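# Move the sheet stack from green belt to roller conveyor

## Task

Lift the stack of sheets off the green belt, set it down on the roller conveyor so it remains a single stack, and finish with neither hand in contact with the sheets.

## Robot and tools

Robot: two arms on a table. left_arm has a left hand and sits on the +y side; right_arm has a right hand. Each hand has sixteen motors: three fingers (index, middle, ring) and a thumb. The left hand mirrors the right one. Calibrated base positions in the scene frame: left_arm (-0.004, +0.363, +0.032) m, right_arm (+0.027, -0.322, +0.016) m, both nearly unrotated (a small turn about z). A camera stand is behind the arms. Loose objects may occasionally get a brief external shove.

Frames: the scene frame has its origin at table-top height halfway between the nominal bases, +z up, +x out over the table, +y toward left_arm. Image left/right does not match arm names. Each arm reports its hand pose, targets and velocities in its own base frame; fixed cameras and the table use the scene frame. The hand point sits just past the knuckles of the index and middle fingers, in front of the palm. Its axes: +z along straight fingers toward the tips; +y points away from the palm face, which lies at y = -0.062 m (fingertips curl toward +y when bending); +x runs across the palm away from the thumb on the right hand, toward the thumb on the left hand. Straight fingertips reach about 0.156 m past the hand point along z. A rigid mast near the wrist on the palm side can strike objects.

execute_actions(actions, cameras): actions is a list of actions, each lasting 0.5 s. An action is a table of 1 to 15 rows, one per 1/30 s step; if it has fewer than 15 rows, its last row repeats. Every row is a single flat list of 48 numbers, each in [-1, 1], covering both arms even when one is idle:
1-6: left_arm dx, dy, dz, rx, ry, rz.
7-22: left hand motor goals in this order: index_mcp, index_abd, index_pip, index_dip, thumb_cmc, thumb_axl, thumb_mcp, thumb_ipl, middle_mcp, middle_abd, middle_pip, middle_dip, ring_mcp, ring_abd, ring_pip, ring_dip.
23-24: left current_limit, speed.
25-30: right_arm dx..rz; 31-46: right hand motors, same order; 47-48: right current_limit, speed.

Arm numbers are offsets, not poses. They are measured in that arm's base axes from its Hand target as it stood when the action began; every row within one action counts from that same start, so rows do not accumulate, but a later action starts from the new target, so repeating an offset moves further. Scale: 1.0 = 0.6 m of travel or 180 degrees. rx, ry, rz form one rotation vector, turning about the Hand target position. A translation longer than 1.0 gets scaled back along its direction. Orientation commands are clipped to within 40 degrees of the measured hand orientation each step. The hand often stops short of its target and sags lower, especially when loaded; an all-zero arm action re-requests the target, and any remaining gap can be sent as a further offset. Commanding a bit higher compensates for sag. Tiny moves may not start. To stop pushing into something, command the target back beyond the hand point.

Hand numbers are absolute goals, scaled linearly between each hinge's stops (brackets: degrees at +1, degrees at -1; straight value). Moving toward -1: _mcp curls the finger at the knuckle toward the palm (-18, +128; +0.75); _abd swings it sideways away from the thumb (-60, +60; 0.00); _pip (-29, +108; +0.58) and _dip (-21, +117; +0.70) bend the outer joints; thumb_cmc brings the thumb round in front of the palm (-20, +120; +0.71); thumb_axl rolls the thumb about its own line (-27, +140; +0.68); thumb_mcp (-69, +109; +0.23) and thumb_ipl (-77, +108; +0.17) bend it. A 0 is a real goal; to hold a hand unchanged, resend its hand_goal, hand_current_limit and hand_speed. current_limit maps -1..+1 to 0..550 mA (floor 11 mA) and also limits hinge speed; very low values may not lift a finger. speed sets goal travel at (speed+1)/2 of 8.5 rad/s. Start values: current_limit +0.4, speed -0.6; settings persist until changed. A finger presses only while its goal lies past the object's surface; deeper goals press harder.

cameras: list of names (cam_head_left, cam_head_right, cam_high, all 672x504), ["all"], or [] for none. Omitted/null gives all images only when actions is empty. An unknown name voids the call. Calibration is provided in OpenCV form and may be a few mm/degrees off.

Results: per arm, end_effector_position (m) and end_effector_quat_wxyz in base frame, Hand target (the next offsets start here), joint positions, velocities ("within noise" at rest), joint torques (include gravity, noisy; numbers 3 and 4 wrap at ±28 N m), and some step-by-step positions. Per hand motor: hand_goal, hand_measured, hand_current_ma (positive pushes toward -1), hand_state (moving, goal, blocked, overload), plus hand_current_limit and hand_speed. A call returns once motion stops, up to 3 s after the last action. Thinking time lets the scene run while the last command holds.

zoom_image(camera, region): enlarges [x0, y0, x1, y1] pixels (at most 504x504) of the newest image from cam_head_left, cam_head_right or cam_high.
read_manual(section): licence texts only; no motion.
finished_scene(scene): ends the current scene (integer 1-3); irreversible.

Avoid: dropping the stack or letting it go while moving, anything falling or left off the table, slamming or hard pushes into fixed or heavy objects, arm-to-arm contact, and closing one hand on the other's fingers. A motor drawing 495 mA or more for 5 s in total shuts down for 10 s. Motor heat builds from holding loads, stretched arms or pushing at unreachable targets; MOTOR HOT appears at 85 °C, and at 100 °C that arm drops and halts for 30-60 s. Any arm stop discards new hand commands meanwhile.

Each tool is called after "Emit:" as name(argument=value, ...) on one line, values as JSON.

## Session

Emit:
execute_actions(actions=[])

Scene clock: 0.00 s.
left_arm: end_effector_position=(+0.4381, -0.0490, +0.2764) hand_goal=(+0.754, +0.000, +0.576, +0.696, +0.714, +0.678, +0.226, +0.168, +0.754, +0.000, +0.576, +0.696, +0.754, +0.000, +0.576, +0.696) hand_measured=(+0.754, +0.000, +0.576, +0.696, +0.714, +0.678, +0.226, +0.168, +0.754, +0.000, +0.576, +0.696, +0.754, +0.000, +0.576, +0.696) hand_current_ma=(+0, +0, +0, +0, +0, +0, +0, +0, +0, +0, +0, +0, +0, +0, +0, +0) hand_state=(goal, goal, goal, goal, goal, goal, goal, goal, goal, goal, goal, goal, goal, goal, goal, goal) hand_current_limit=0.40 hand_speed=-0.60 end_effector_quat_wxyz=(+0.469, +0.872, +0.110, +0.087) | right_arm: end_effector_position=(+0.5523, -0.0283, +0.3524) hand_goal=(+0.754, +0.000, +0.576, +0.696, +0.714, +0.678, +0.226, +0.168, +0.754, +0.000, +0.576, +0.696, +0.754, +0.000, +0.576, +0.696) hand_measured=(+0.754, +0.000, +0.576, +0.696, +0.714, +0.678, +0.226, +0.168, +0.754, +0.000, +0.576, +0.696, +0.754, +0.000, +0.576, +0.696) hand_current_ma=(+0, +0, +0, +0, +0, +0, +0, +0, +0, +0, +0, +0, +0, +0, +0, +0) hand_state=(goal, goal, goal, goal, goal, goal, goal, goal, goal, goal, goal, goal, goal, goal, goal, goal) hand_current_limit=0.40 hand_speed=-0.60 end_effector_quat_wxyz=(+0.464, -0.175, +0.713, +0.496)
Joint positions: left_arm=[0.343 1.426 1.043 -1.241 0.994 1.691] | right_arm=[-0.389 1.723 1.308 -0.153 -1.427 -1.557]
Joint velocities: within noise
Joint torques (N m): no reading
Heat: left arm: hottest elbow 40 °C; right arm: hottest elbow 37 °C.
Hand target: left_arm +0.4440, -0.0473, +0.2917; +0.467, +0.872, +0.097, +0.108 | right_arm +0.5538, -0.0297, +0.3701; +0.477, -0.191, +0.705, +0.488

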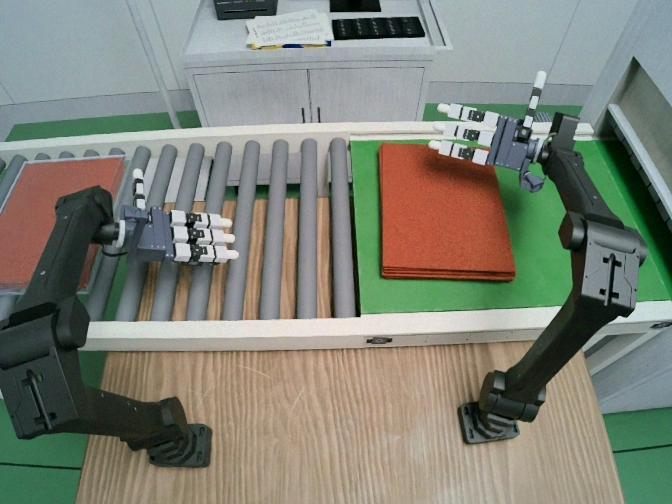

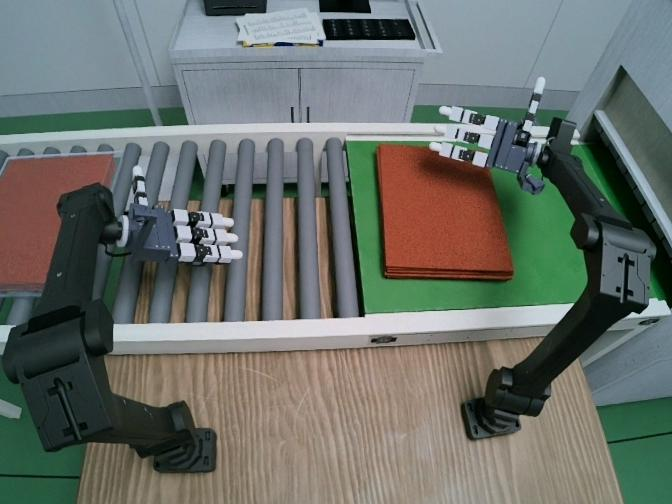

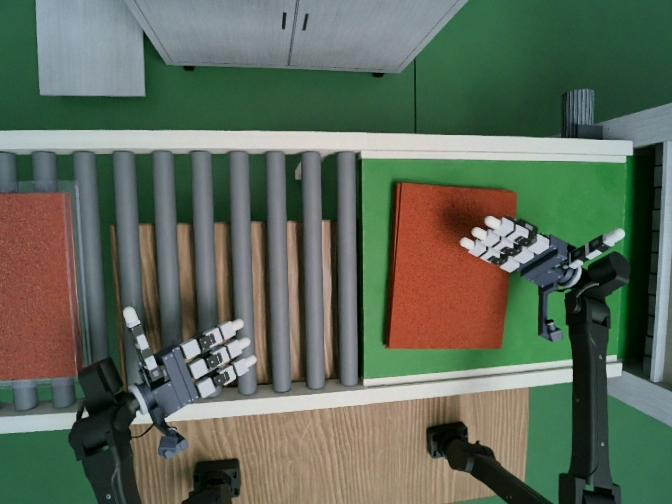

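Emit:
execute_actions(actions=[[[0.03,0.1,0.06,0,0,0,0.75,0,0.58,0.7,0.71,0.68,0.23,0.17,0.75,0,0.58,0.7,0.75,0,0.58,0.7,0.4,-0.6,0.002,-0.046,0,-0.062,0.0882,-0.0232,1,0,0.58,0.7,0.71,0.68,0.23,0.17,1,0,0.58,0.7,1,0,0.58,0.7,0.75,-0.6]],[[0.03,0.12,0.06,0,0,0,0.75,0,0.58,0.7,0.71,0.68,0.23,0.17,0.75,0,0.58,0.7,0.75,0,0.58,0.7,0.4,-0.6,0.002,-0.046,0,-0.062,0.0882,-0.0232,1,0,0.58,0.7,0.71,0.68,0.23,0.17,1,0,0.58,0.7,1,0,0.58,0.7,0.75,-0.6]],[[0,0.12,0,0,0,0,0.75,0,0.58,0.7,0.71,0.68,0.23,0.17,0.75,0,0.58,0.7,0.75,0,0.58,0.7,0.4,-0.6,0.002,-0.046,0,-0.062,0.0882,-0.0232,1,0,0.58,0.7,0.71,0.68,0.23,0.17,1,0,0.58,0.7,1,0,0.58,0.7,0.75,-0.6]],[[0,0,0,0,0,0,0.75,0,0.58,0.7,0.71,0.68,0.23,0.17,0.75,0,0.58,0.7,0.75,0,0.58,0.7,0.4,-0.6,0.001,-0.046,-0.05,-0.062,0.0882,-0.0232,1,0,0.58,0.7,0.71,0.68,0.23,0.17,1,0,0.58,0.7,1,0,0.58,0.7,0.75,-0.6]]], cameras=["cam_high", "cam_head_right"])

Scene clock: 23.13 s.
left_arm: end_effector_position=(+0.4748, +0.1529, +0.3458) hand_goal=(+0.750, +0.000, +0.580, +0.700, +0.710, +0.680, +0.230, +0.170, +0.750, +0.000, +0.580, +0.700, +0.750, +0.000, +0.580, +0.700) hand_measured=(+0.760, +0.000, +0.580, +0.698, +0.720, +0.678, +0.226, +0.168, +0.758, +0.000, +0.580, +0.698, +0.758, +0.000, +0.580, +0.698) hand_current_ma=(+3, +0, +0, +0, +3, +0, -1, +0, +3, +0, +0, +0, +3, +0, +0, +0) hand_state=(goal, goal, goal, goal, goal, goal, goal, goal, goal, goal, goal, goal, goal, goal, goal, goal) hand_current_limit=0.40 hand_speed=-0.60 end_effector_quat_wxyz=(+0.449, +0.865, +0.159, +0.158) | right_arm: end_effector_position=(+0.5438, -0.1411, +0.3171) hand_goal=(+1.000, +0.000, +0.580, +0.700, +0.710, +0.680, +0.230, +0.170, +1.000, +0.000, +0.580, +0.700, +1.000, +0.000, +0.580, +0.700) hand_measured=(+0.998, +0.000, +0.580, +0.698, +0.716, +0.678, +0.228, +0.168, +1.000, +0.000, +0.580, +0.698, +1.000, +0.000, +0.580, +0.698) hand_current_ma=(-3, -1, -2, -6, +19, -7, -10, -8, -2, -1, -2, -7, -2, -1, -2, -6) hand_state=(goal, goal, goal, goal, goal, goal, goal, goal, goal, goal, goal, goal, goal, goal, goal, goal) hand_current_limit=0.75 hand_speed=-0.60 end_effector_quat_wxyz=(+0.068, +0.050, +0.986, +0.147)
Joint positions: left_arm=[0.707 1.679 1.519 -1.687 0.965 2.059] | right_arm=[-0.501 1.814 1.934 -1.696 -0.326 -1.972]
Joint torques (N m): left_arm=[-1.61 -12.28 12.14 -0.08 0.8 0.29] | right_arm=[-0.15 -15.15 13.45 -0.03 -0.36 0.09]
Heat: left arm: hottest elbow 45 °C; right arm: hottest elbow 40 °C.
Hand target: left_arm +0.4800, +0.1567, +0.3637; +0.467, +0.872, +0.097, +0.108 | right_arm +0.5580, -0.1401, +0.3401; +0.004, +0.026, +0.988, +0.155
Off the commanded pose: left_arm 0.019 m, 9 deg | right_arm 0.027 m, 8 deg.
joint sent to its limit (left arm) — joint 4 (wrist pitch), lower limit. The joint targets are off in position and orientation.
joint sent to its limit (right arm) — joint 4 (wrist pitch), lower limit. The joint targets are off in position and orientation.
Step readings (end_effector_position of left_arm | right_arm):
0: (+0.4381, -0.0490, +0.2764) | (+0.5523, -0.0283, +0.3524)
1: (+0.4380, -0.0490, +0.2764) | (+0.5528, -0.0284, +0.3520)
2: (+0.4374, -0.0492, +0.2772) | (+0.5562, -0.0283, +0.3506)
4: (+0.4376, -0.0410, +0.2831) | (+0.5618, -0.0299, +0.3486)
8: (+0.4492, -0.0057, +0.3012) | (+0.5600, -0.0440, +0.3463)
15: (+0.4554, +0.0161, +0.3125) | (+0.5493, -0.0612, +0.3401)
16: (+0.4552, +0.0153, +0.3127) | (+0.5492, -0.0608, +0.3403)
17: (+0.4551, +0.0147, +0.3133) | (+0.5522, -0.0594, +0.3362)
19: (+0.4582, +0.0222, +0.3200) | (+0.5552, -0.0602, +0.3300)
23: (+0.4719, +0.0612, +0.3370) | (+0.5487, -0.0684, +0.3318)
30: (+0.4725, +0.0892, +0.3476) | (+0.5471, -0.0847, +0.3594)
31: (+0.4728, +0.0886, +0.3476) | (+0.5472, -0.0855, +0.3590)
32: (+0.4728, +0.0879, +0.3479) | (+0.5467, -0.0866, +0.3533)
34: (+0.4748, +0.0936, +0.3479) | (+0.5459, -0.0895, +0.3448)
38: (+0.4758, +0.1288, +0.3471) | (+0.5470, -0.1009, +0.3448)
45: (+0.4714, +0.1611, +0.3437) | (+0.5489, -0.1130, +0.3499)
46: (+0.4717, +0.1604, +0.3437) | (+0.5484, -0.1127, +0.3493)
47: (+0.4720, +0.1597, +0.3442) | (+0.5465, -0.1156, +0.3426)
49: (+0.4726, +0.1585, +0.3448) | (+0.5435, -0.1219, +0.3300)
53: (+0.4738, +0.1558, +0.3458) | (+0.5430, -0.1314, +0.3191)
60: (+0.4748, +0.1529, +0.3458) | (+0.5436, -0.1390, +0.3172)
Images, in order (width x height): cam_head_right 672x504, cam_high 672x504.

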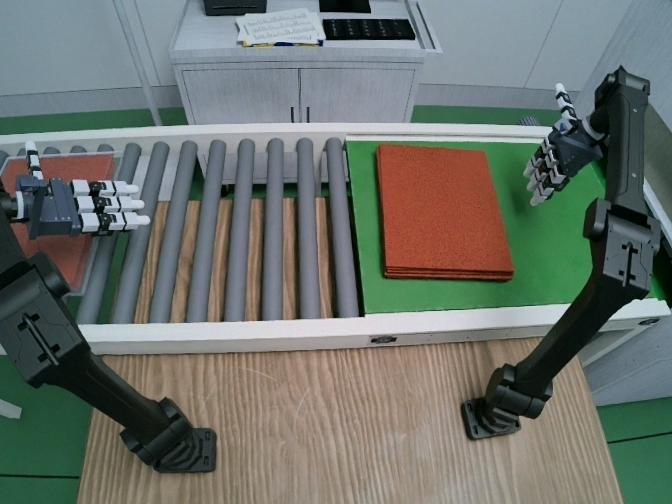

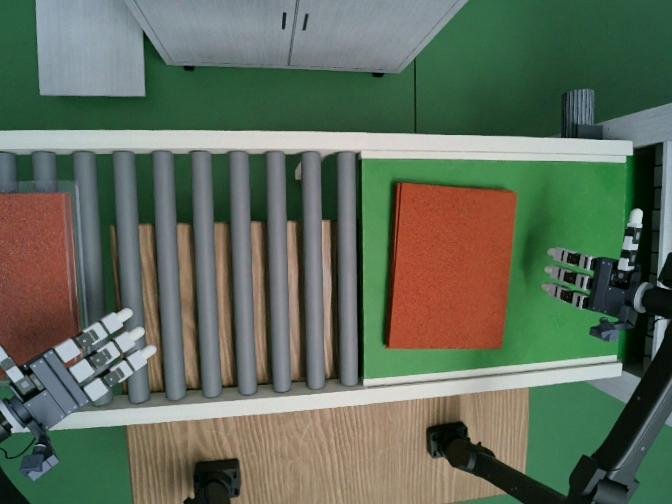

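Emit:
execute_actions(actions=[[[0,0,0,0,0,0,0.75,0,0.58,0.7,0.71,0.68,0.23,0.17,0.75,0,0.58,0.7,0.75,0,0.58,0.7,0.4,-0.6,0,0,-0.12,0,0,0,1,0,0.58,0.7,0.71,0.68,0.23,0.17,1,0,0.58,0.7,1,0,0.58,0.7,0.75,-0.6]],[[0,0,0,0,0,0,0.75,0,0.58,0.7,0.71,0.68,0.23,0.17,0.75,0,0.58,0.7,0.75,0,0.58,0.7,0.4,-0.6,0,0.02,-0.06,0,0,0,1,0,0.58,0.7,0.71,0.68,0.23,0.17,1,0,0.58,0.7,1,0,0.58,0.7,0.75,-0.6]],[[0,0,0,0,0,0,0.75,0,0.58,0.7,0.71,0.68,0.23,0.17,0.75,0,0.58,0.7,0.75,0,0.58,0.7,0.4,-0.6,0,0.04,-0.016,0,0,0,1,0,0.58,0.7,0.71,0.68,0.23,0.17,1,0,0.58,0.7,1,0,0.58,0.7,0.75,-0.6]],[[0,0,0,0,0,0,0.75,0,0.58,0.7,0.71,0.68,0.23,0.17,0.75,0,0.58,0.7,0.75,0,0.58,0.7,0.4,-0.6,0.003,0.05,-0.006,0,0,0,1,0,0.58,0.7,0.71,0.68,0.23,0.17,1,0,0.58,0.7,1,0,0.58,0.7,0.75,-0.6]]], cameras=["cam_high", "cam_head_right"])

Emit:
zoom_image(camera="cam_high", region=[370, 170, 570, 370])

Scene clock: 32.00 s.
left_arm: end_effector_position=(+0.4748, +0.1529, +0.3458) hand_goal=(+0.750, +0.000, +0.580, +0.700, +0.710, +0.680, +0.230, +0.170, +0.750, +0.000, +0.580, +0.700, +0.750, +0.000, +0.580, +0.700) hand_measured=(+0.760, +0.000, +0.580, +0.698, +0.720, +0.678, +0.226, +0.168, +0.758, +0.000, +0.580, +0.698, +0.758, +0.000, +0.580, +0.698) hand_current_ma=(+3, +0, +0, +0, +3, +0, -1, +0, +3, +0, +0, +0, +3, +0, +0, +0) hand_state=(goal, goal, goal, goal, goal, goal, goal, goal, goal, goal, goal, goal, goal, goal, goal, goal) hand_current_limit=0.40 hand_speed=-0.60 end_effector_quat_wxyz=(+0.449, +0.865, +0.159, +0.158) | right_arm: end_effector_position=(+0.5593, -0.0882, +0.2212) hand_goal=(+1.000, +0.000, +0.580, +0.700, +0.710, +0.680, +0.230, +0.170, +1.000, +0.000, +0.580, +0.700, +1.000, +0.000, +0.580, +0.700) hand_measured=(+1.000, -0.004, +0.598, +0.712, +0.716, +0.678, +0.226, +0.168, +1.000, -0.002, +0.588, +0.706, +1.000, +0.000, +0.582, +0.702) hand_current_ma=(+1, -9, +65, +39, +15, -7, -15, -8, +0, -4, +24, +17, +0, -1, +7, +3) hand_state=(goal, goal, goal, goal, goal, goal, goal, goal, goal, goal, goal, goal, goal, goal, goal, goal) hand_current_limit=0.75 hand_speed=-0.60 end_effector_quat_wxyz=(+0.008, +0.031, +0.988, +0.149)
Joint positions: left_arm=[0.707 1.679 1.519 -1.687 0.965 2.059] | right_arm=[-0.393 1.868 1.77 -1.566 -0.284 -1.914]
Joint torques (N m): left_arm=[-1.73 -12.22 12.15 -0.14 0.75 0.27] | right_arm=[0.26 -16.73 7.13 0.23 -0.72 0.09]
Heat: left arm: hottest elbow 45 °C; right arm: hottest elbow 41 °C.
Hand target: left_arm +0.4800, +0.1567, +0.3637; +0.467, +0.872, +0.097, +0.108 | right_arm +0.5598, -0.0741, +0.2189; +0.004, +0.026, +0.988, +0.155
Off the commanded pose: left_arm 0.019 m, 9 deg | right_arm 0.014 m, 1 deg.
joint sent to its limit (left arm) — joint 4 (wrist pitch), lower limit. The joint targets are off in position and orientation.
Step readings (end_effector_position of left_arm | right_arm):
0: (+0.4748, +0.1529, +0.3458) | (+0.5440, -0.1412, +0.3171)
1: (+0.4748, +0.1529, +0.3458) | (+0.5439, -0.1414, +0.3169)
2: (+0.4748, +0.1529, +0.3458) | (+0.5434, -0.1421, +0.3152)
4: (+0.4748, +0.1529, +0.3458) | (+0.5443, -0.1435, +0.3087)
8: (+0.4748, +0.1529, +0.3458) | (+0.5504, -0.1467, +0.2830)
15: (+0.4748, +0.1529, +0.3458) | (+0.5569, -0.1478, +0.2547)
16: (+0.4748, +0.1529, +0.3458) | (+0.5567, -0.1480, +0.2545)
17: (+0.4748, +0.1529, +0.3458) | (+0.5569, -0.1471, +0.2539)
19: (+0.4748, +0.1529, +0.3458) | (+0.5561, -0.1462, +0.2503)
23: (+0.4748, +0.1529, +0.3458) | (+0.5536, -0.1386, +0.2364)
30: (+0.4748, +0.1529, +0.3458) | (+0.5558, -0.1283, +0.2322)
31: (+0.4748, +0.1529, +0.3458) | (+0.5562, -0.1266, +0.2322)
32: (+0.4748, +0.1529, +0.3458) | (+0.5566, -0.1258, +0.2298)
34: (+0.4748, +0.1529, +0.3458) | (+0.5569, -0.1250, +0.2250)
38: (+0.4748, +0.1529, +0.3458) | (+0.5554, -0.1194, +0.2225)
45: (+0.4748, +0.1529, +0.3458) | (+0.5561, -0.1160, +0.2219)
46: (+0.4748, +0.1529, +0.3458) | (+0.5564, -0.1162, +0.2218)
47: (+0.4748, +0.1529, +0.3458) | (+0.5561, -0.1151, +0.2211)
49: (+0.4748, +0.1529, +0.3458) | (+0.5566, -0.1123, +0.2209)
53: (+0.4748, +0.1529, +0.3458) | (+0.5565, -0.1001, +0.2212)
60: (+0.4748, +0.1529, +0.3458) | (+0.5591, -0.0882, +0.2212)
Images, in order (width x height): cam_head_right 672x504, cam_high 672x504.

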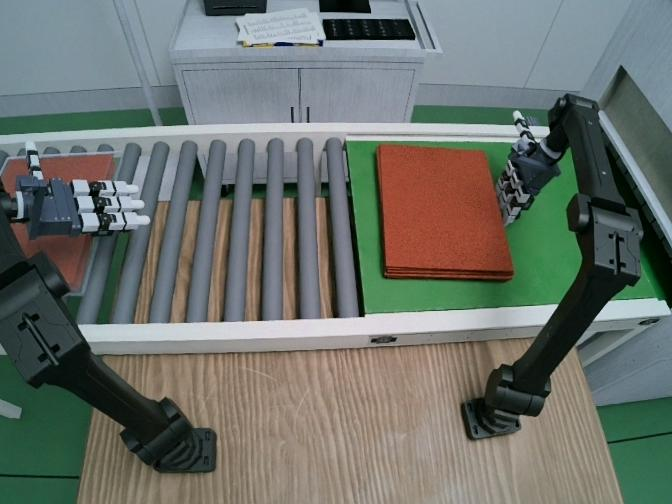

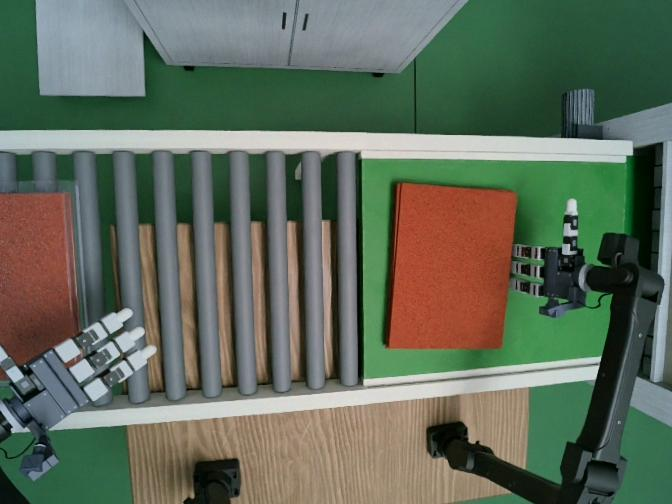

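Scaled by 2.520.

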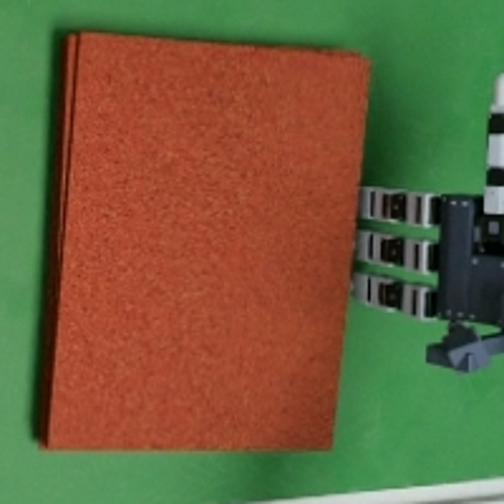

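Emit:
execute_actions(actions=[[[0,0,0,0,0,0,0.75,0,0.58,0.7,0.71,0.68,0.23,0.17,0.75,0,0.58,0.7,0.75,0,0.58,0.7,0.4,-0.6,0.004,0.07,0,0,0,0,1,0,0.58,0.7,0.71,0.68,0.23,0.17,1,0,0.58,0.7,1,0,0.58,0.7,0.75,-0.6]],[[0,0,0,0,0,0,0.75,0,0.58,0.7,0.71,0.68,0.23,0.17,0.75,0,0.58,0.7,0.75,0,0.58,0.7,0.4,-0.6,0.004,0.08,0,0,0,0,1,0,0.58,0.7,0.71,0.68,0.23,0.17,1,0,0.58,0.7,1,0,0.58,0.7,0.75,-0.6]],[[0,0,0,0,0,0,0.75,0,0.58,0.7,0.71,0.68,0.23,0.17,0.75,0,0.58,0.7,0.75,0,0.58,0.7,0.4,-0.6,0.004,0.08,0,0,0,0,1,0,0.58,0.7,0.71,0.68,0.23,0.17,1,0,0.58,0.7,1,0,0.58,0.7,0.75,-0.6]],[[0,0,0,0,0,0,0.75,0,0.58,0.7,0.71,0.68,0.23,0.17,0.75,0,0.58,0.7,0.75,0,0.58,0.7,0.4,-0.6,0.005,0.08,0,0,0,0,1,0,0.58,0.7,0.71,0.68,0.23,0.17,1,0,0.58,0.7,1,0,0.58,0.7,0.75,-0.6]],[[0,0,0,0,0,0,0.75,0,0.58,0.7,0.71,0.68,0.23,0.17,0.75,0,0.58,0.7,0.75,0,0.58,0.7,0.4,-0.6,0.005,0.08,0,0,0,0,1,0,0.58,0.7,0.71,0.68,0.23,0.17,1,0,0.58,0.7,1,0,0.58,0.7,0.75,-0.6]]], cameras=["cam_high"])

Scene clock: 39.80 s.
left_arm: end_effector_position=(+0.4748, +0.1529, +0.3458) hand_goal=(+0.750, +0.000, +0.580, +0.700, +0.710, +0.680, +0.230, +0.170, +0.750, +0.000, +0.580, +0.700, +0.750, +0.000, +0.580, +0.700) hand_measured=(+0.760, +0.000, +0.580, +0.698, +0.720, +0.678, +0.226, +0.168, +0.758, +0.000, +0.580, +0.698, +0.758, +0.000, +0.580, +0.698) hand_current_ma=(+3, +0, +0, +0, +3, +0, -1, +0, +3, +0, +0, +0, +3, +0, +0, +0) hand_state=(goal, goal, goal, goal, goal, goal, goal, goal, goal, goal, goal, goal, goal, goal, goal, goal) hand_current_limit=0.40 hand_speed=-0.60 end_effector_quat_wxyz=(+0.449, +0.865, +0.159, +0.158) | right_arm: end_effector_position=(+0.5746, +0.1320, +0.2191) hand_goal=(+1.000, +0.000, +0.580, +0.700, +0.710, +0.680, +0.230, +0.170, +1.000, +0.000, +0.580, +0.700, +1.000, +0.000, +0.580, +0.700) hand_measured=(+1.000, +0.000, +0.606, +0.706, +0.714, +0.678, +0.226, +0.168, +1.000, +0.000, +0.606, +0.712, +1.000, +0.002, +0.610, +0.716) hand_current_ma=(+1, +2, +97, +20, +11, -7, -15, -8, +1, +0, +97, +39, +1, +7, +114, +53) hand_state=(goal, goal, blocked, goal, goal, goal, goal, goal, goal, goal, blocked, goal, goal, goal, blocked, goal) hand_current_limit=0.75 hand_speed=-0.60 end_effector_quat_wxyz=(+0.008, +0.035, +0.990, +0.135)
Joint positions: left_arm=[0.707 1.679 1.519 -1.687 0.965 2.059] | right_arm=[0.011 1.765 1.629 -1.406 -0.271 -1.486]
Joint torques (N m): left_arm=[-1.73 -12.1 12.12 -0.16 0.77 0.27] | right_arm=[1.73 -14.33 7.86 0.54 -1.81 0.13]
Heat: left arm: hottest elbow 46 °C; right arm: hottest elbow 41 °C.
Hand target: left_arm +0.4800, +0.1567, +0.3637; +0.467, +0.872, +0.097, +0.108 | right_arm +0.5730, +0.1599, +0.2189; +0.004, +0.026, +0.988, +0.155
Off the commanded pose: left_arm 0.019 m, 9 deg | right_arm 0.028 m, 3 deg.
joint sent to its limit (left arm) — joint 4 (wrist pitch), lower limit. The joint targets are off in position and orientation.
Step readings (end_effector_position of left_arm | right_arm):
0: (+0.4748, +0.1529, +0.3458) | (+0.5593, -0.0882, +0.2212)
1: (+0.4748, +0.1529, +0.3458) | (+0.5591, -0.0872, +0.2207)
2: (+0.4748, +0.1529, +0.3458) | (+0.5589, -0.0871, +0.2205)
4: (+0.4748, +0.1529, +0.3458) | (+0.5586, -0.0826, +0.2203)
8: (+0.4748, +0.1529, +0.3458) | (+0.5598, -0.0710, +0.2195)
15: (+0.4748, +0.1529, +0.3458) | (+0.5612, -0.0661, +0.2193)
16: (+0.4748, +0.1529, +0.3458) | (+0.5613, -0.0652, +0.2187)
17: (+0.4748, +0.1529, +0.3458) | (+0.5617, -0.0645, +0.2191)
19: (+0.4748, +0.1529, +0.3458) | (+0.5617, -0.0607, +0.2191)
23: (+0.4748, +0.1529, +0.3458) | (+0.5617, -0.0421, +0.2192)
30: (+0.4748, +0.1529, +0.3458) | (+0.5657, -0.0116, +0.2191)
31: (+0.4748, +0.1529, +0.3458) | (+0.5656, -0.0099, +0.2185)
32: (+0.4748, +0.1529, +0.3458) | (+0.5662, -0.0092, +0.2187)
34: (+0.4748, +0.1529, +0.3458) | (+0.5660, -0.0057, +0.2193)
38: (+0.4748, +0.1529, +0.3458) | (+0.5662, +0.0086, +0.2190)
45: (+0.4748, +0.1529, +0.3458) | (+0.5685, +0.0336, +0.2185)
46: (+0.4748, +0.1529, +0.3458) | (+0.5687, +0.0344, +0.2184)
47: (+0.4748, +0.1529, +0.3458) | (+0.5689, +0.0361, +0.2178)
49: (+0.4748, +0.1529, +0.3458) | (+0.5692, +0.0402, +0.2185)
53: (+0.4748, +0.1529, +0.3458) | (+0.5696, +0.0568, +0.2187)
60: (+0.4748, +0.1529, +0.3458) | (+0.5715, +0.0837, +0.2189)
61: (+0.4748, +0.1529, +0.3458) | (+0.5715, +0.0845, +0.2189)
62: (+0.4748, +0.1529, +0.3458) | (+0.5716, +0.0862, +0.2189)
64: (+0.4748, +0.1529, +0.3458) | (+0.5731, +0.0893, +0.2189)
68: (+0.4748, +0.1529, +0.3458) | (+0.5744, +0.1051, +0.2190)
75: (+0.4748, +0.1529, +0.3458) | (+0.5748, +0.1303, +0.2191)
Images, in order (width x height): cam_high 672x504.

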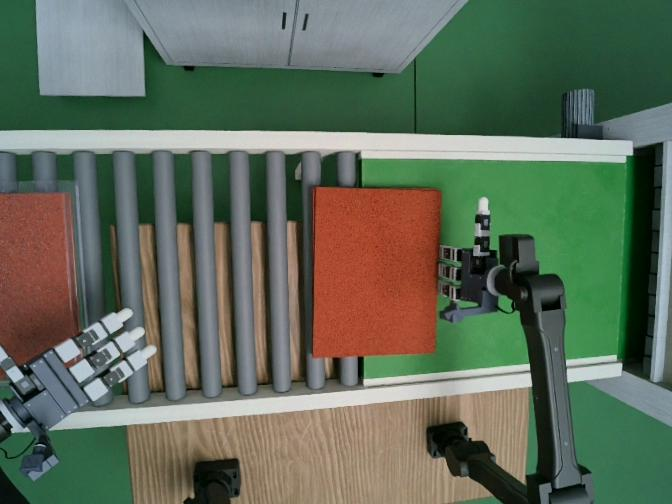

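Emit:
execute_actions(actions=[[[0,0,0,0,0,0,0.75,0,0.58,0.7,0.71,0.68,0.23,0.17,0.75,0,0.58,0.7,0.75,0,0.58,0.7,0.4,-0.6,0.005,0.075,0,0,0,0,1,0,0.58,0.7,0.71,0.68,0.23,0.17,1,0,0.58,0.7,1,0,0.58,0.7,0.75,-0.6]],[[0,0,0,0,0,0,0.75,0,0.58,0.7,0.71,0.68,0.23,0.17,0.75,0,0.58,0.7,0.75,0,0.58,0.7,0.4,-0.6,0.007,0.075,0,0,0,0,1,0,0.58,0.7,0.71,0.68,0.23,0.17,1,0,0.58,0.7,1,0,0.58,0.7,0.75,-0.6]],[[0,0,0,0,0,0,0.75,0,0.58,0.7,0.71,0.68,0.23,0.17,0.75,0,0.58,0.7,0.75,0,0.58,0.7,0.4,-0.6,0.01,0.07,0,0,0,0,1,0,0.58,0.7,0.71,0.68,0.23,0.17,1,0,0.58,0.7,1,0,0.58,0.7,0.75,-0.6]],[[0,0,0,0,0,0,0.75,0,0.58,0.7,0.71,0.68,0.23,0.17,0.75,0,0.58,0.7,0.75,0,0.58,0.7,0.4,-0.6,0.01,0.06,0.004,0,0,0,1,0,0.58,0.7,0.71,0.68,0.23,0.17,1,0,0.58,0.7,1,0,0.58,0.7,0.75,-0.6]]], cameras=["cam_high"])

Scene clock: 47.40 s.
left_arm: end_effector_position=(+0.4748, +0.1529, +0.3458) hand_goal=(+0.750, +0.000, +0.580, +0.700, +0.710, +0.680, +0.230, +0.170, +0.750, +0.000, +0.580, +0.700, +0.750, +0.000, +0.580, +0.700) hand_measured=(+0.760, +0.000, +0.580, +0.698, +0.720, +0.678, +0.226, +0.168, +0.758, +0.000, +0.580, +0.698, +0.758, +0.000, +0.580, +0.698) hand_current_ma=(+3, +0, +0, +0, +3, +0, -1, +0, +3, +0, +0, +0, +3, +0, +0, +0) hand_state=(goal, goal, goal, goal, goal, goal, goal, goal, goal, goal, goal, goal, goal, goal, goal, goal) hand_current_limit=0.40 hand_speed=-0.60 end_effector_quat_wxyz=(+0.449, +0.865, +0.159, +0.158) | right_arm: end_effector_position=(+0.5856, +0.2894, +0.2178) hand_goal=(+1.000, +0.000, +0.580, +0.700, +0.710, +0.680, +0.230, +0.170, +1.000, +0.000, +0.580, +0.700, +1.000, +0.000, +0.580, +0.700) hand_measured=(+1.000, -0.008, +0.648, +0.742, +0.714, +0.678, +0.226, +0.168, +1.000, -0.008, +0.600, +0.712, +1.000, -0.014, +0.608, +0.714) hand_current_ma=(+2, -19, +276, +161, +11, -7, -15, -8, +1, -22, +68, +39, +1, -39, +100, +50) hand_state=(goal, goal, blocked, blocked, goal, goal, goal, goal, goal, goal, goal, goal, goal, goal, blocked, goal) hand_current_limit=0.75 hand_speed=-0.60 end_effector_quat_wxyz=(+0.002, +0.050, +0.990, +0.134)
Joint positions: left_arm=[0.707 1.679 1.519 -1.687 0.965 2.059] | right_arm=[0.29 1.842 1.735 -1.368 -0.251 -1.168]
Joint torques (N m): left_arm=[-1.73 -12.34 12.11 -0.13 0.76 0.29] | right_arm=[1.96 -12.81 12.49 0.76 -1.73 0.07]
Heat: left arm: hottest elbow 46 °C; right arm: hottest elbow 41 °C.
Hand target: left_arm +0.4800, +0.1567, +0.3637; +0.467, +0.872, +0.097, +0.108 | right_arm +0.5922, +0.3279, +0.2213; +0.004, +0.026, +0.988, +0.155
Off the commanded pose: left_arm 0.019 m, 9 deg | right_arm 0.039 m, 4 deg.
joint sent to its limit (left arm) — joint 4 (wrist pitch), lower limit. The joint targets are off in position and orientation.
Step readings (end_effector_position of left_arm | right_arm):
0: (+0.4748, +0.1529, +0.3458) | (+0.5746, +0.1320, +0.2191)
1: (+0.4748, +0.1529, +0.3458) | (+0.5747, +0.1319, +0.2191)
2: (+0.4748, +0.1529, +0.3458) | (+0.5753, +0.1327, +0.2191)
4: (+0.4748, +0.1529, +0.3458) | (+0.5758, +0.1357, +0.2189)
8: (+0.4748, +0.1529, +0.3458) | (+0.5762, +0.1489, +0.2189)
15: (+0.4748, +0.1529, +0.3458) | (+0.5757, +0.1710, +0.2193)
16: (+0.4748, +0.1529, +0.3458) | (+0.5753, +0.1727, +0.2193)
17: (+0.4748, +0.1529, +0.3458) | (+0.5755, +0.1742, +0.2191)
19: (+0.4748, +0.1529, +0.3458) | (+0.5757, +0.1770, +0.2188)
23: (+0.4748, +0.1529, +0.3458) | (+0.5751, +0.1912, +0.2190)
30: (+0.4748, +0.1529, +0.3458) | (+0.5723, +0.2152, +0.2186)
31: (+0.4748, +0.1529, +0.3458) | (+0.5724, +0.2169, +0.2183)
32: (+0.4748, +0.1529, +0.3458) | (+0.5727, +0.2184, +0.2179)
34: (+0.4748, +0.1529, +0.3458) | (+0.5745, +0.2207, +0.2184)
38: (+0.4748, +0.1529, +0.3458) | (+0.5772, +0.2301, +0.2186)
45: (+0.4748, +0.1529, +0.3458) | (+0.5787, +0.2491, +0.2182)
46: (+0.4748, +0.1529, +0.3458) | (+0.5786, +0.2509, +0.2179)
47: (+0.4748, +0.1529, +0.3458) | (+0.5791, +0.2526, +0.2182)
49: (+0.4748, +0.1529, +0.3458) | (+0.5813, +0.2558, +0.2180)
53: (+0.4748, +0.1529, +0.3458) | (+0.5841, +0.2670, +0.2180)
60: (+0.4748, +0.1529, +0.3458) | (+0.5848, +0.2854, +0.2179)
Images, in order (width x height): cam_high 672x504.

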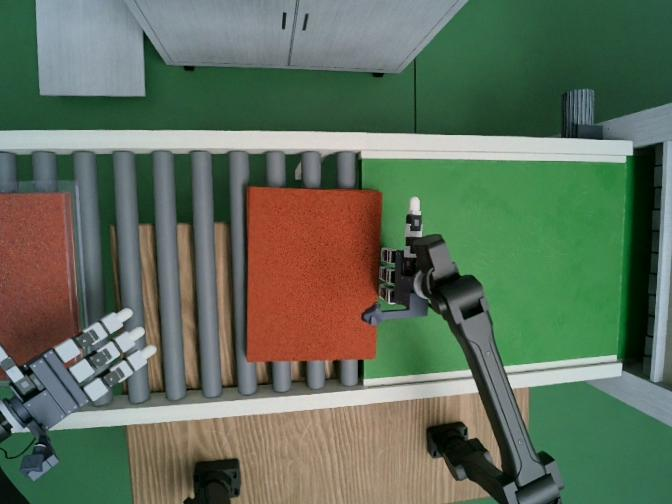

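Emit:
execute_actions(actions=[[[0,0,0,0,0,0,0.75,0,0.58,0.7,0.71,0.68,0.23,0.17,0.75,0,0.58,0.7,0.75,0,0.58,0.7,0.4,-0.6,0.004,0.055,0.004,0,0,0,1,0,0.58,0.7,0.71,0.68,0.23,0.17,1,0,0.58,0.7,1,0,0.58,0.7,0.75,-0.6]],[[0,0,0,0,0,0,0.75,0,0.58,0.7,0.71,0.68,0.23,0.17,0.75,0,0.58,0.7,0.75,0,0.58,0.7,0.4,-0.6,0.003,0.055,0.004,0,0,0,1,0,0.58,0.7,0.71,0.68,0.23,0.17,1,0,0.58,0.7,1,0,0.58,0.7,0.75,-0.6]],[[0,0,0,0,0,0,0.75,0,0.58,0.7,0.71,0.68,0.23,0.17,0.75,0,0.58,0.7,0.75,0,0.58,0.7,0.4,-0.6,0.0,0.035,0.004,0,0,0,1,0,0.58,0.7,0.71,0.68,0.23,0.17,1,0,0.58,0.7,1,0,0.58,0.7,0.75,-0.6]],[[0,0,0,0,0,0,0.75,0,0.58,0.7,0.71,0.68,0.23,0.17,0.75,0,0.58,0.7,0.75,0,0.58,0.7,0.4,-0.6,0.0,-0.045,0.02,0,0,0,1,0,0.58,0.7,0.71,0.68,0.23,0.17,1,0,0.58,0.7,1,0,0.58,0.7,0.75,-0.6]],[[0,0,0,0,0,0,0.75,0,0.58,0.7,0.71,0.68,0.23,0.17,0.75,0,0.58,0.7,0.75,0,0.58,0.7,0.4,-0.6,0.0,-0.015,0.08,0,0,0,1,0,0.58,0.7,0.71,0.68,0.23,0.17,1,0,0.58,0.7,1,0,0.58,0.7,0.75,-0.6]],[[0,0,0,0,0,0,0.75,0,0.58,0.7,0.71,0.68,0.23,0.17,0.75,0,0.58,0.7,0.75,0,0.58,0.7,0.4,-0.6,0.0,-0.08,0.05,0,0,0,1,0,0.58,0.7,0.71,0.68,0.23,0.17,1,0,0.58,0.7,1,0,0.58,0.7,0.75,-0.6]]], cameras=["cam_high", "cam_head_right"])

Emit:
zoom_image(camera="cam_head_right", region=[170, 120, 380, 330])

Scene clock: 59.10 s.
left_arm: end_effector_position=(+0.4748, +0.1529, +0.3458) hand_goal=(+0.750, +0.000, +0.580, +0.700, +0.710, +0.680, +0.230, +0.170, +0.750, +0.000, +0.580, +0.700, +0.750, +0.000, +0.580, +0.700) hand_measured=(+0.760, +0.000, +0.580, +0.698, +0.720, +0.678, +0.226, +0.168, +0.758, +0.000, +0.580, +0.698, +0.758, +0.000, +0.580, +0.698) hand_current_ma=(+3, +0, +0, +0, +3, +0, -1, +0, +3, +0, +0, +0, +3, +0, +0, +0) hand_state=(goal, goal, goal, goal, goal, goal, goal, goal, goal, goal, goal, goal, goal, goal, goal, goal) hand_current_limit=0.40 hand_speed=-0.60 end_effector_quat_wxyz=(+0.449, +0.865, +0.159, +0.158) | right_arm: end_effector_position=(+0.5920, +0.3228, +0.2759) hand_goal=(+1.000, +0.000, +0.580, +0.700, +0.710, +0.680, +0.230, +0.170, +1.000, +0.000, +0.580, +0.700, +1.000, +0.000, +0.580, +0.700) hand_measured=(+0.996, +0.002, +0.578, +0.698, +0.714, +0.678, +0.226, +0.168, +0.996, +0.002, +0.578, +0.698, +1.000, -0.002, +0.582, +0.702) hand_current_ma=(-13, +6, -7, -7, +9, -7, -15, -8, -13, +4, -7, -3, -2, -5, +4, +6) hand_state=(goal, goal, goal, goal, goal, goal, goal, goal, goal, goal, goal, goal, goal, goal, goal, goal) hand_current_limit=0.75 hand_speed=-0.60 end_effector_quat_wxyz=(-0.032, +0.044, +0.989, +0.137)
Joint positions: left_arm=[0.707 1.679 1.519 -1.687 0.965 2.059] | right_arm=[0.332 1.932 2.023 -1.619 -0.278 -1.144]
Joint torques (N m): left_arm=[-1.85 -12.63 12.05 -0.03 0.8 0.3] | right_arm=[-0.21 -19.19 13.37 0.08 -0.58 -0.11]
Heat: left arm: hottest elbow 47 °C; right arm: hottest elbow 43 °C.
Hand target: left_arm +0.4800, +0.1567, +0.3637; +0.467, +0.872, +0.097, +0.108 | right_arm +0.5964, +0.3309, +0.3185; +0.004, +0.026, +0.988, +0.155
Off the commanded pose: left_arm 0.019 m, 9 deg | right_arm 0.044 m, 5 deg.
joint sent to its limit (left arm) — joint 4 (wrist pitch), lower limit. The joint targets are off in position and orientation.
Step readings (end_effector_position of left_arm | right_arm):
0: (+0.4748, +0.1529, +0.3458) | (+0.5856, +0.2894, +0.2178)
1: (+0.4748, +0.1529, +0.3458) | (+0.5859, +0.2895, +0.2185)
2: (+0.4748, +0.1529, +0.3458) | (+0.5859, +0.2903, +0.2181)
4: (+0.4748, +0.1529, +0.3458) | (+0.5876, +0.2918, +0.2176)
8: (+0.4748, +0.1529, +0.3458) | (+0.5901, +0.2984, +0.2178)
15: (+0.4748, +0.1529, +0.3458) | (+0.5897, +0.3146, +0.2182)
16: (+0.4748, +0.1529, +0.3458) | (+0.5899, +0.3154, +0.2178)
17: (+0.4748, +0.1529, +0.3458) | (+0.5897, +0.3173, +0.2181)
19: (+0.4748, +0.1529, +0.3458) | (+0.5911, +0.3210, +0.2173)
23: (+0.4748, +0.1529, +0.3458) | (+0.5926, +0.3308, +0.2184)
30: (+0.4748, +0.1529, +0.3458) | (+0.5913, +0.3519, +0.2189)
31: (+0.4748, +0.1529, +0.3458) | (+0.5909, +0.3545, +0.2186)
32: (+0.4748, +0.1529, +0.3458) | (+0.5910, +0.3581, +0.2186)
34: (+0.4748, +0.1529, +0.3458) | (+0.5912, +0.3665, +0.2208)
38: (+0.4748, +0.1529, +0.3458) | (+0.5893, +0.3827, +0.2197)
45: (+0.4748, +0.1529, +0.3458) | (+0.5801, +0.4049, +0.2016)
46: (+0.4748, +0.1529, +0.3458) | (+0.5799, +0.4065, +0.1994)
47: (+0.4748, +0.1529, +0.3458) | (+0.5793, +0.4064, +0.1977)
49: (+0.4748, +0.1529, +0.3458) | (+0.5779, +0.4063, +0.1981)
53: (+0.4748, +0.1529, +0.3458) | (+0.5802, +0.3991, +0.1991)
60: (+0.4748, +0.1529, +0.3458) | (+0.5817, +0.3954, +0.2015)
61: (+0.4748, +0.1529, +0.3458) | (+0.5815, +0.3954, +0.2015)
62: (+0.4748, +0.1529, +0.3458) | (+0.5807, +0.3951, +0.2023)
64: (+0.4748, +0.1529, +0.3458) | (+0.5782, +0.3936, +0.2067)
68: (+0.4748, +0.1529, +0.3458) | (+0.5767, +0.3877, +0.2257)
75: (+0.4748, +0.1529, +0.3458) | (+0.5861, +0.3769, +0.2531)
76: (+0.4748, +0.1529, +0.3458) | (+0.5864, +0.3759, +0.2536)
77: (+0.4748, +0.1529, +0.3458) | (+0.5865, +0.3739, +0.2546)
79: (+0.4748, +0.1529, +0.3458) | (+0.5830, +0.3678, +0.2541)
83: (+0.4748, +0.1529, +0.3458) | (+0.5841, +0.3474, +0.2592)
90: (+0.4748, +0.1529, +0.3458) | (+0.5949, +0.3188, +0.2744)
Images, in order (width x height): cam_head_right 672x504, cam_high 672x504.

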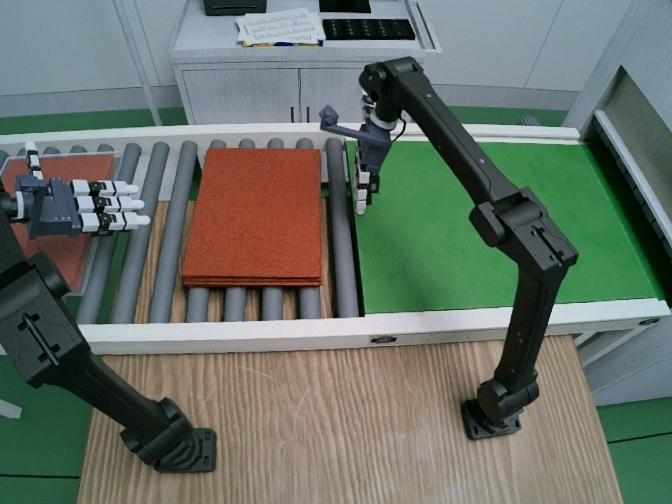

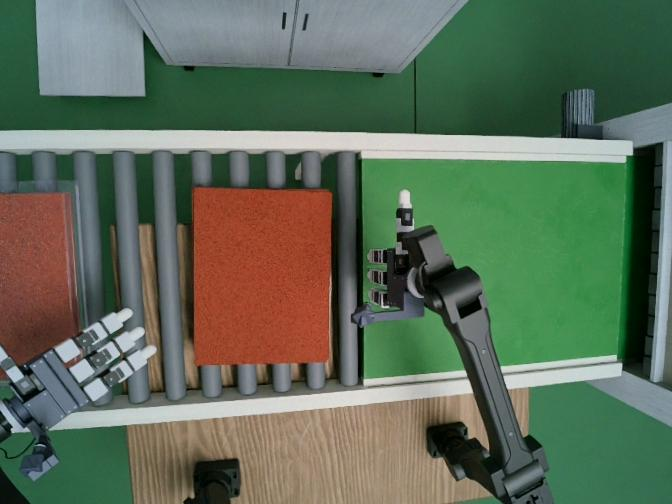

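Scaled by 2.400.

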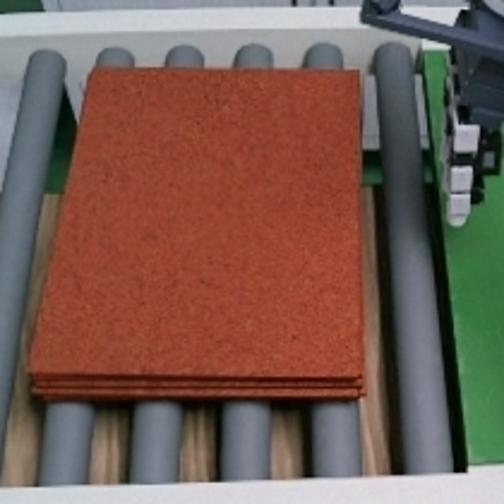

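The stack is neatly aligned and sits entirely on the rollers, and the hand is clear of it.

Emit:
finished_scene(scene=3)

The scene is finished: the task was done.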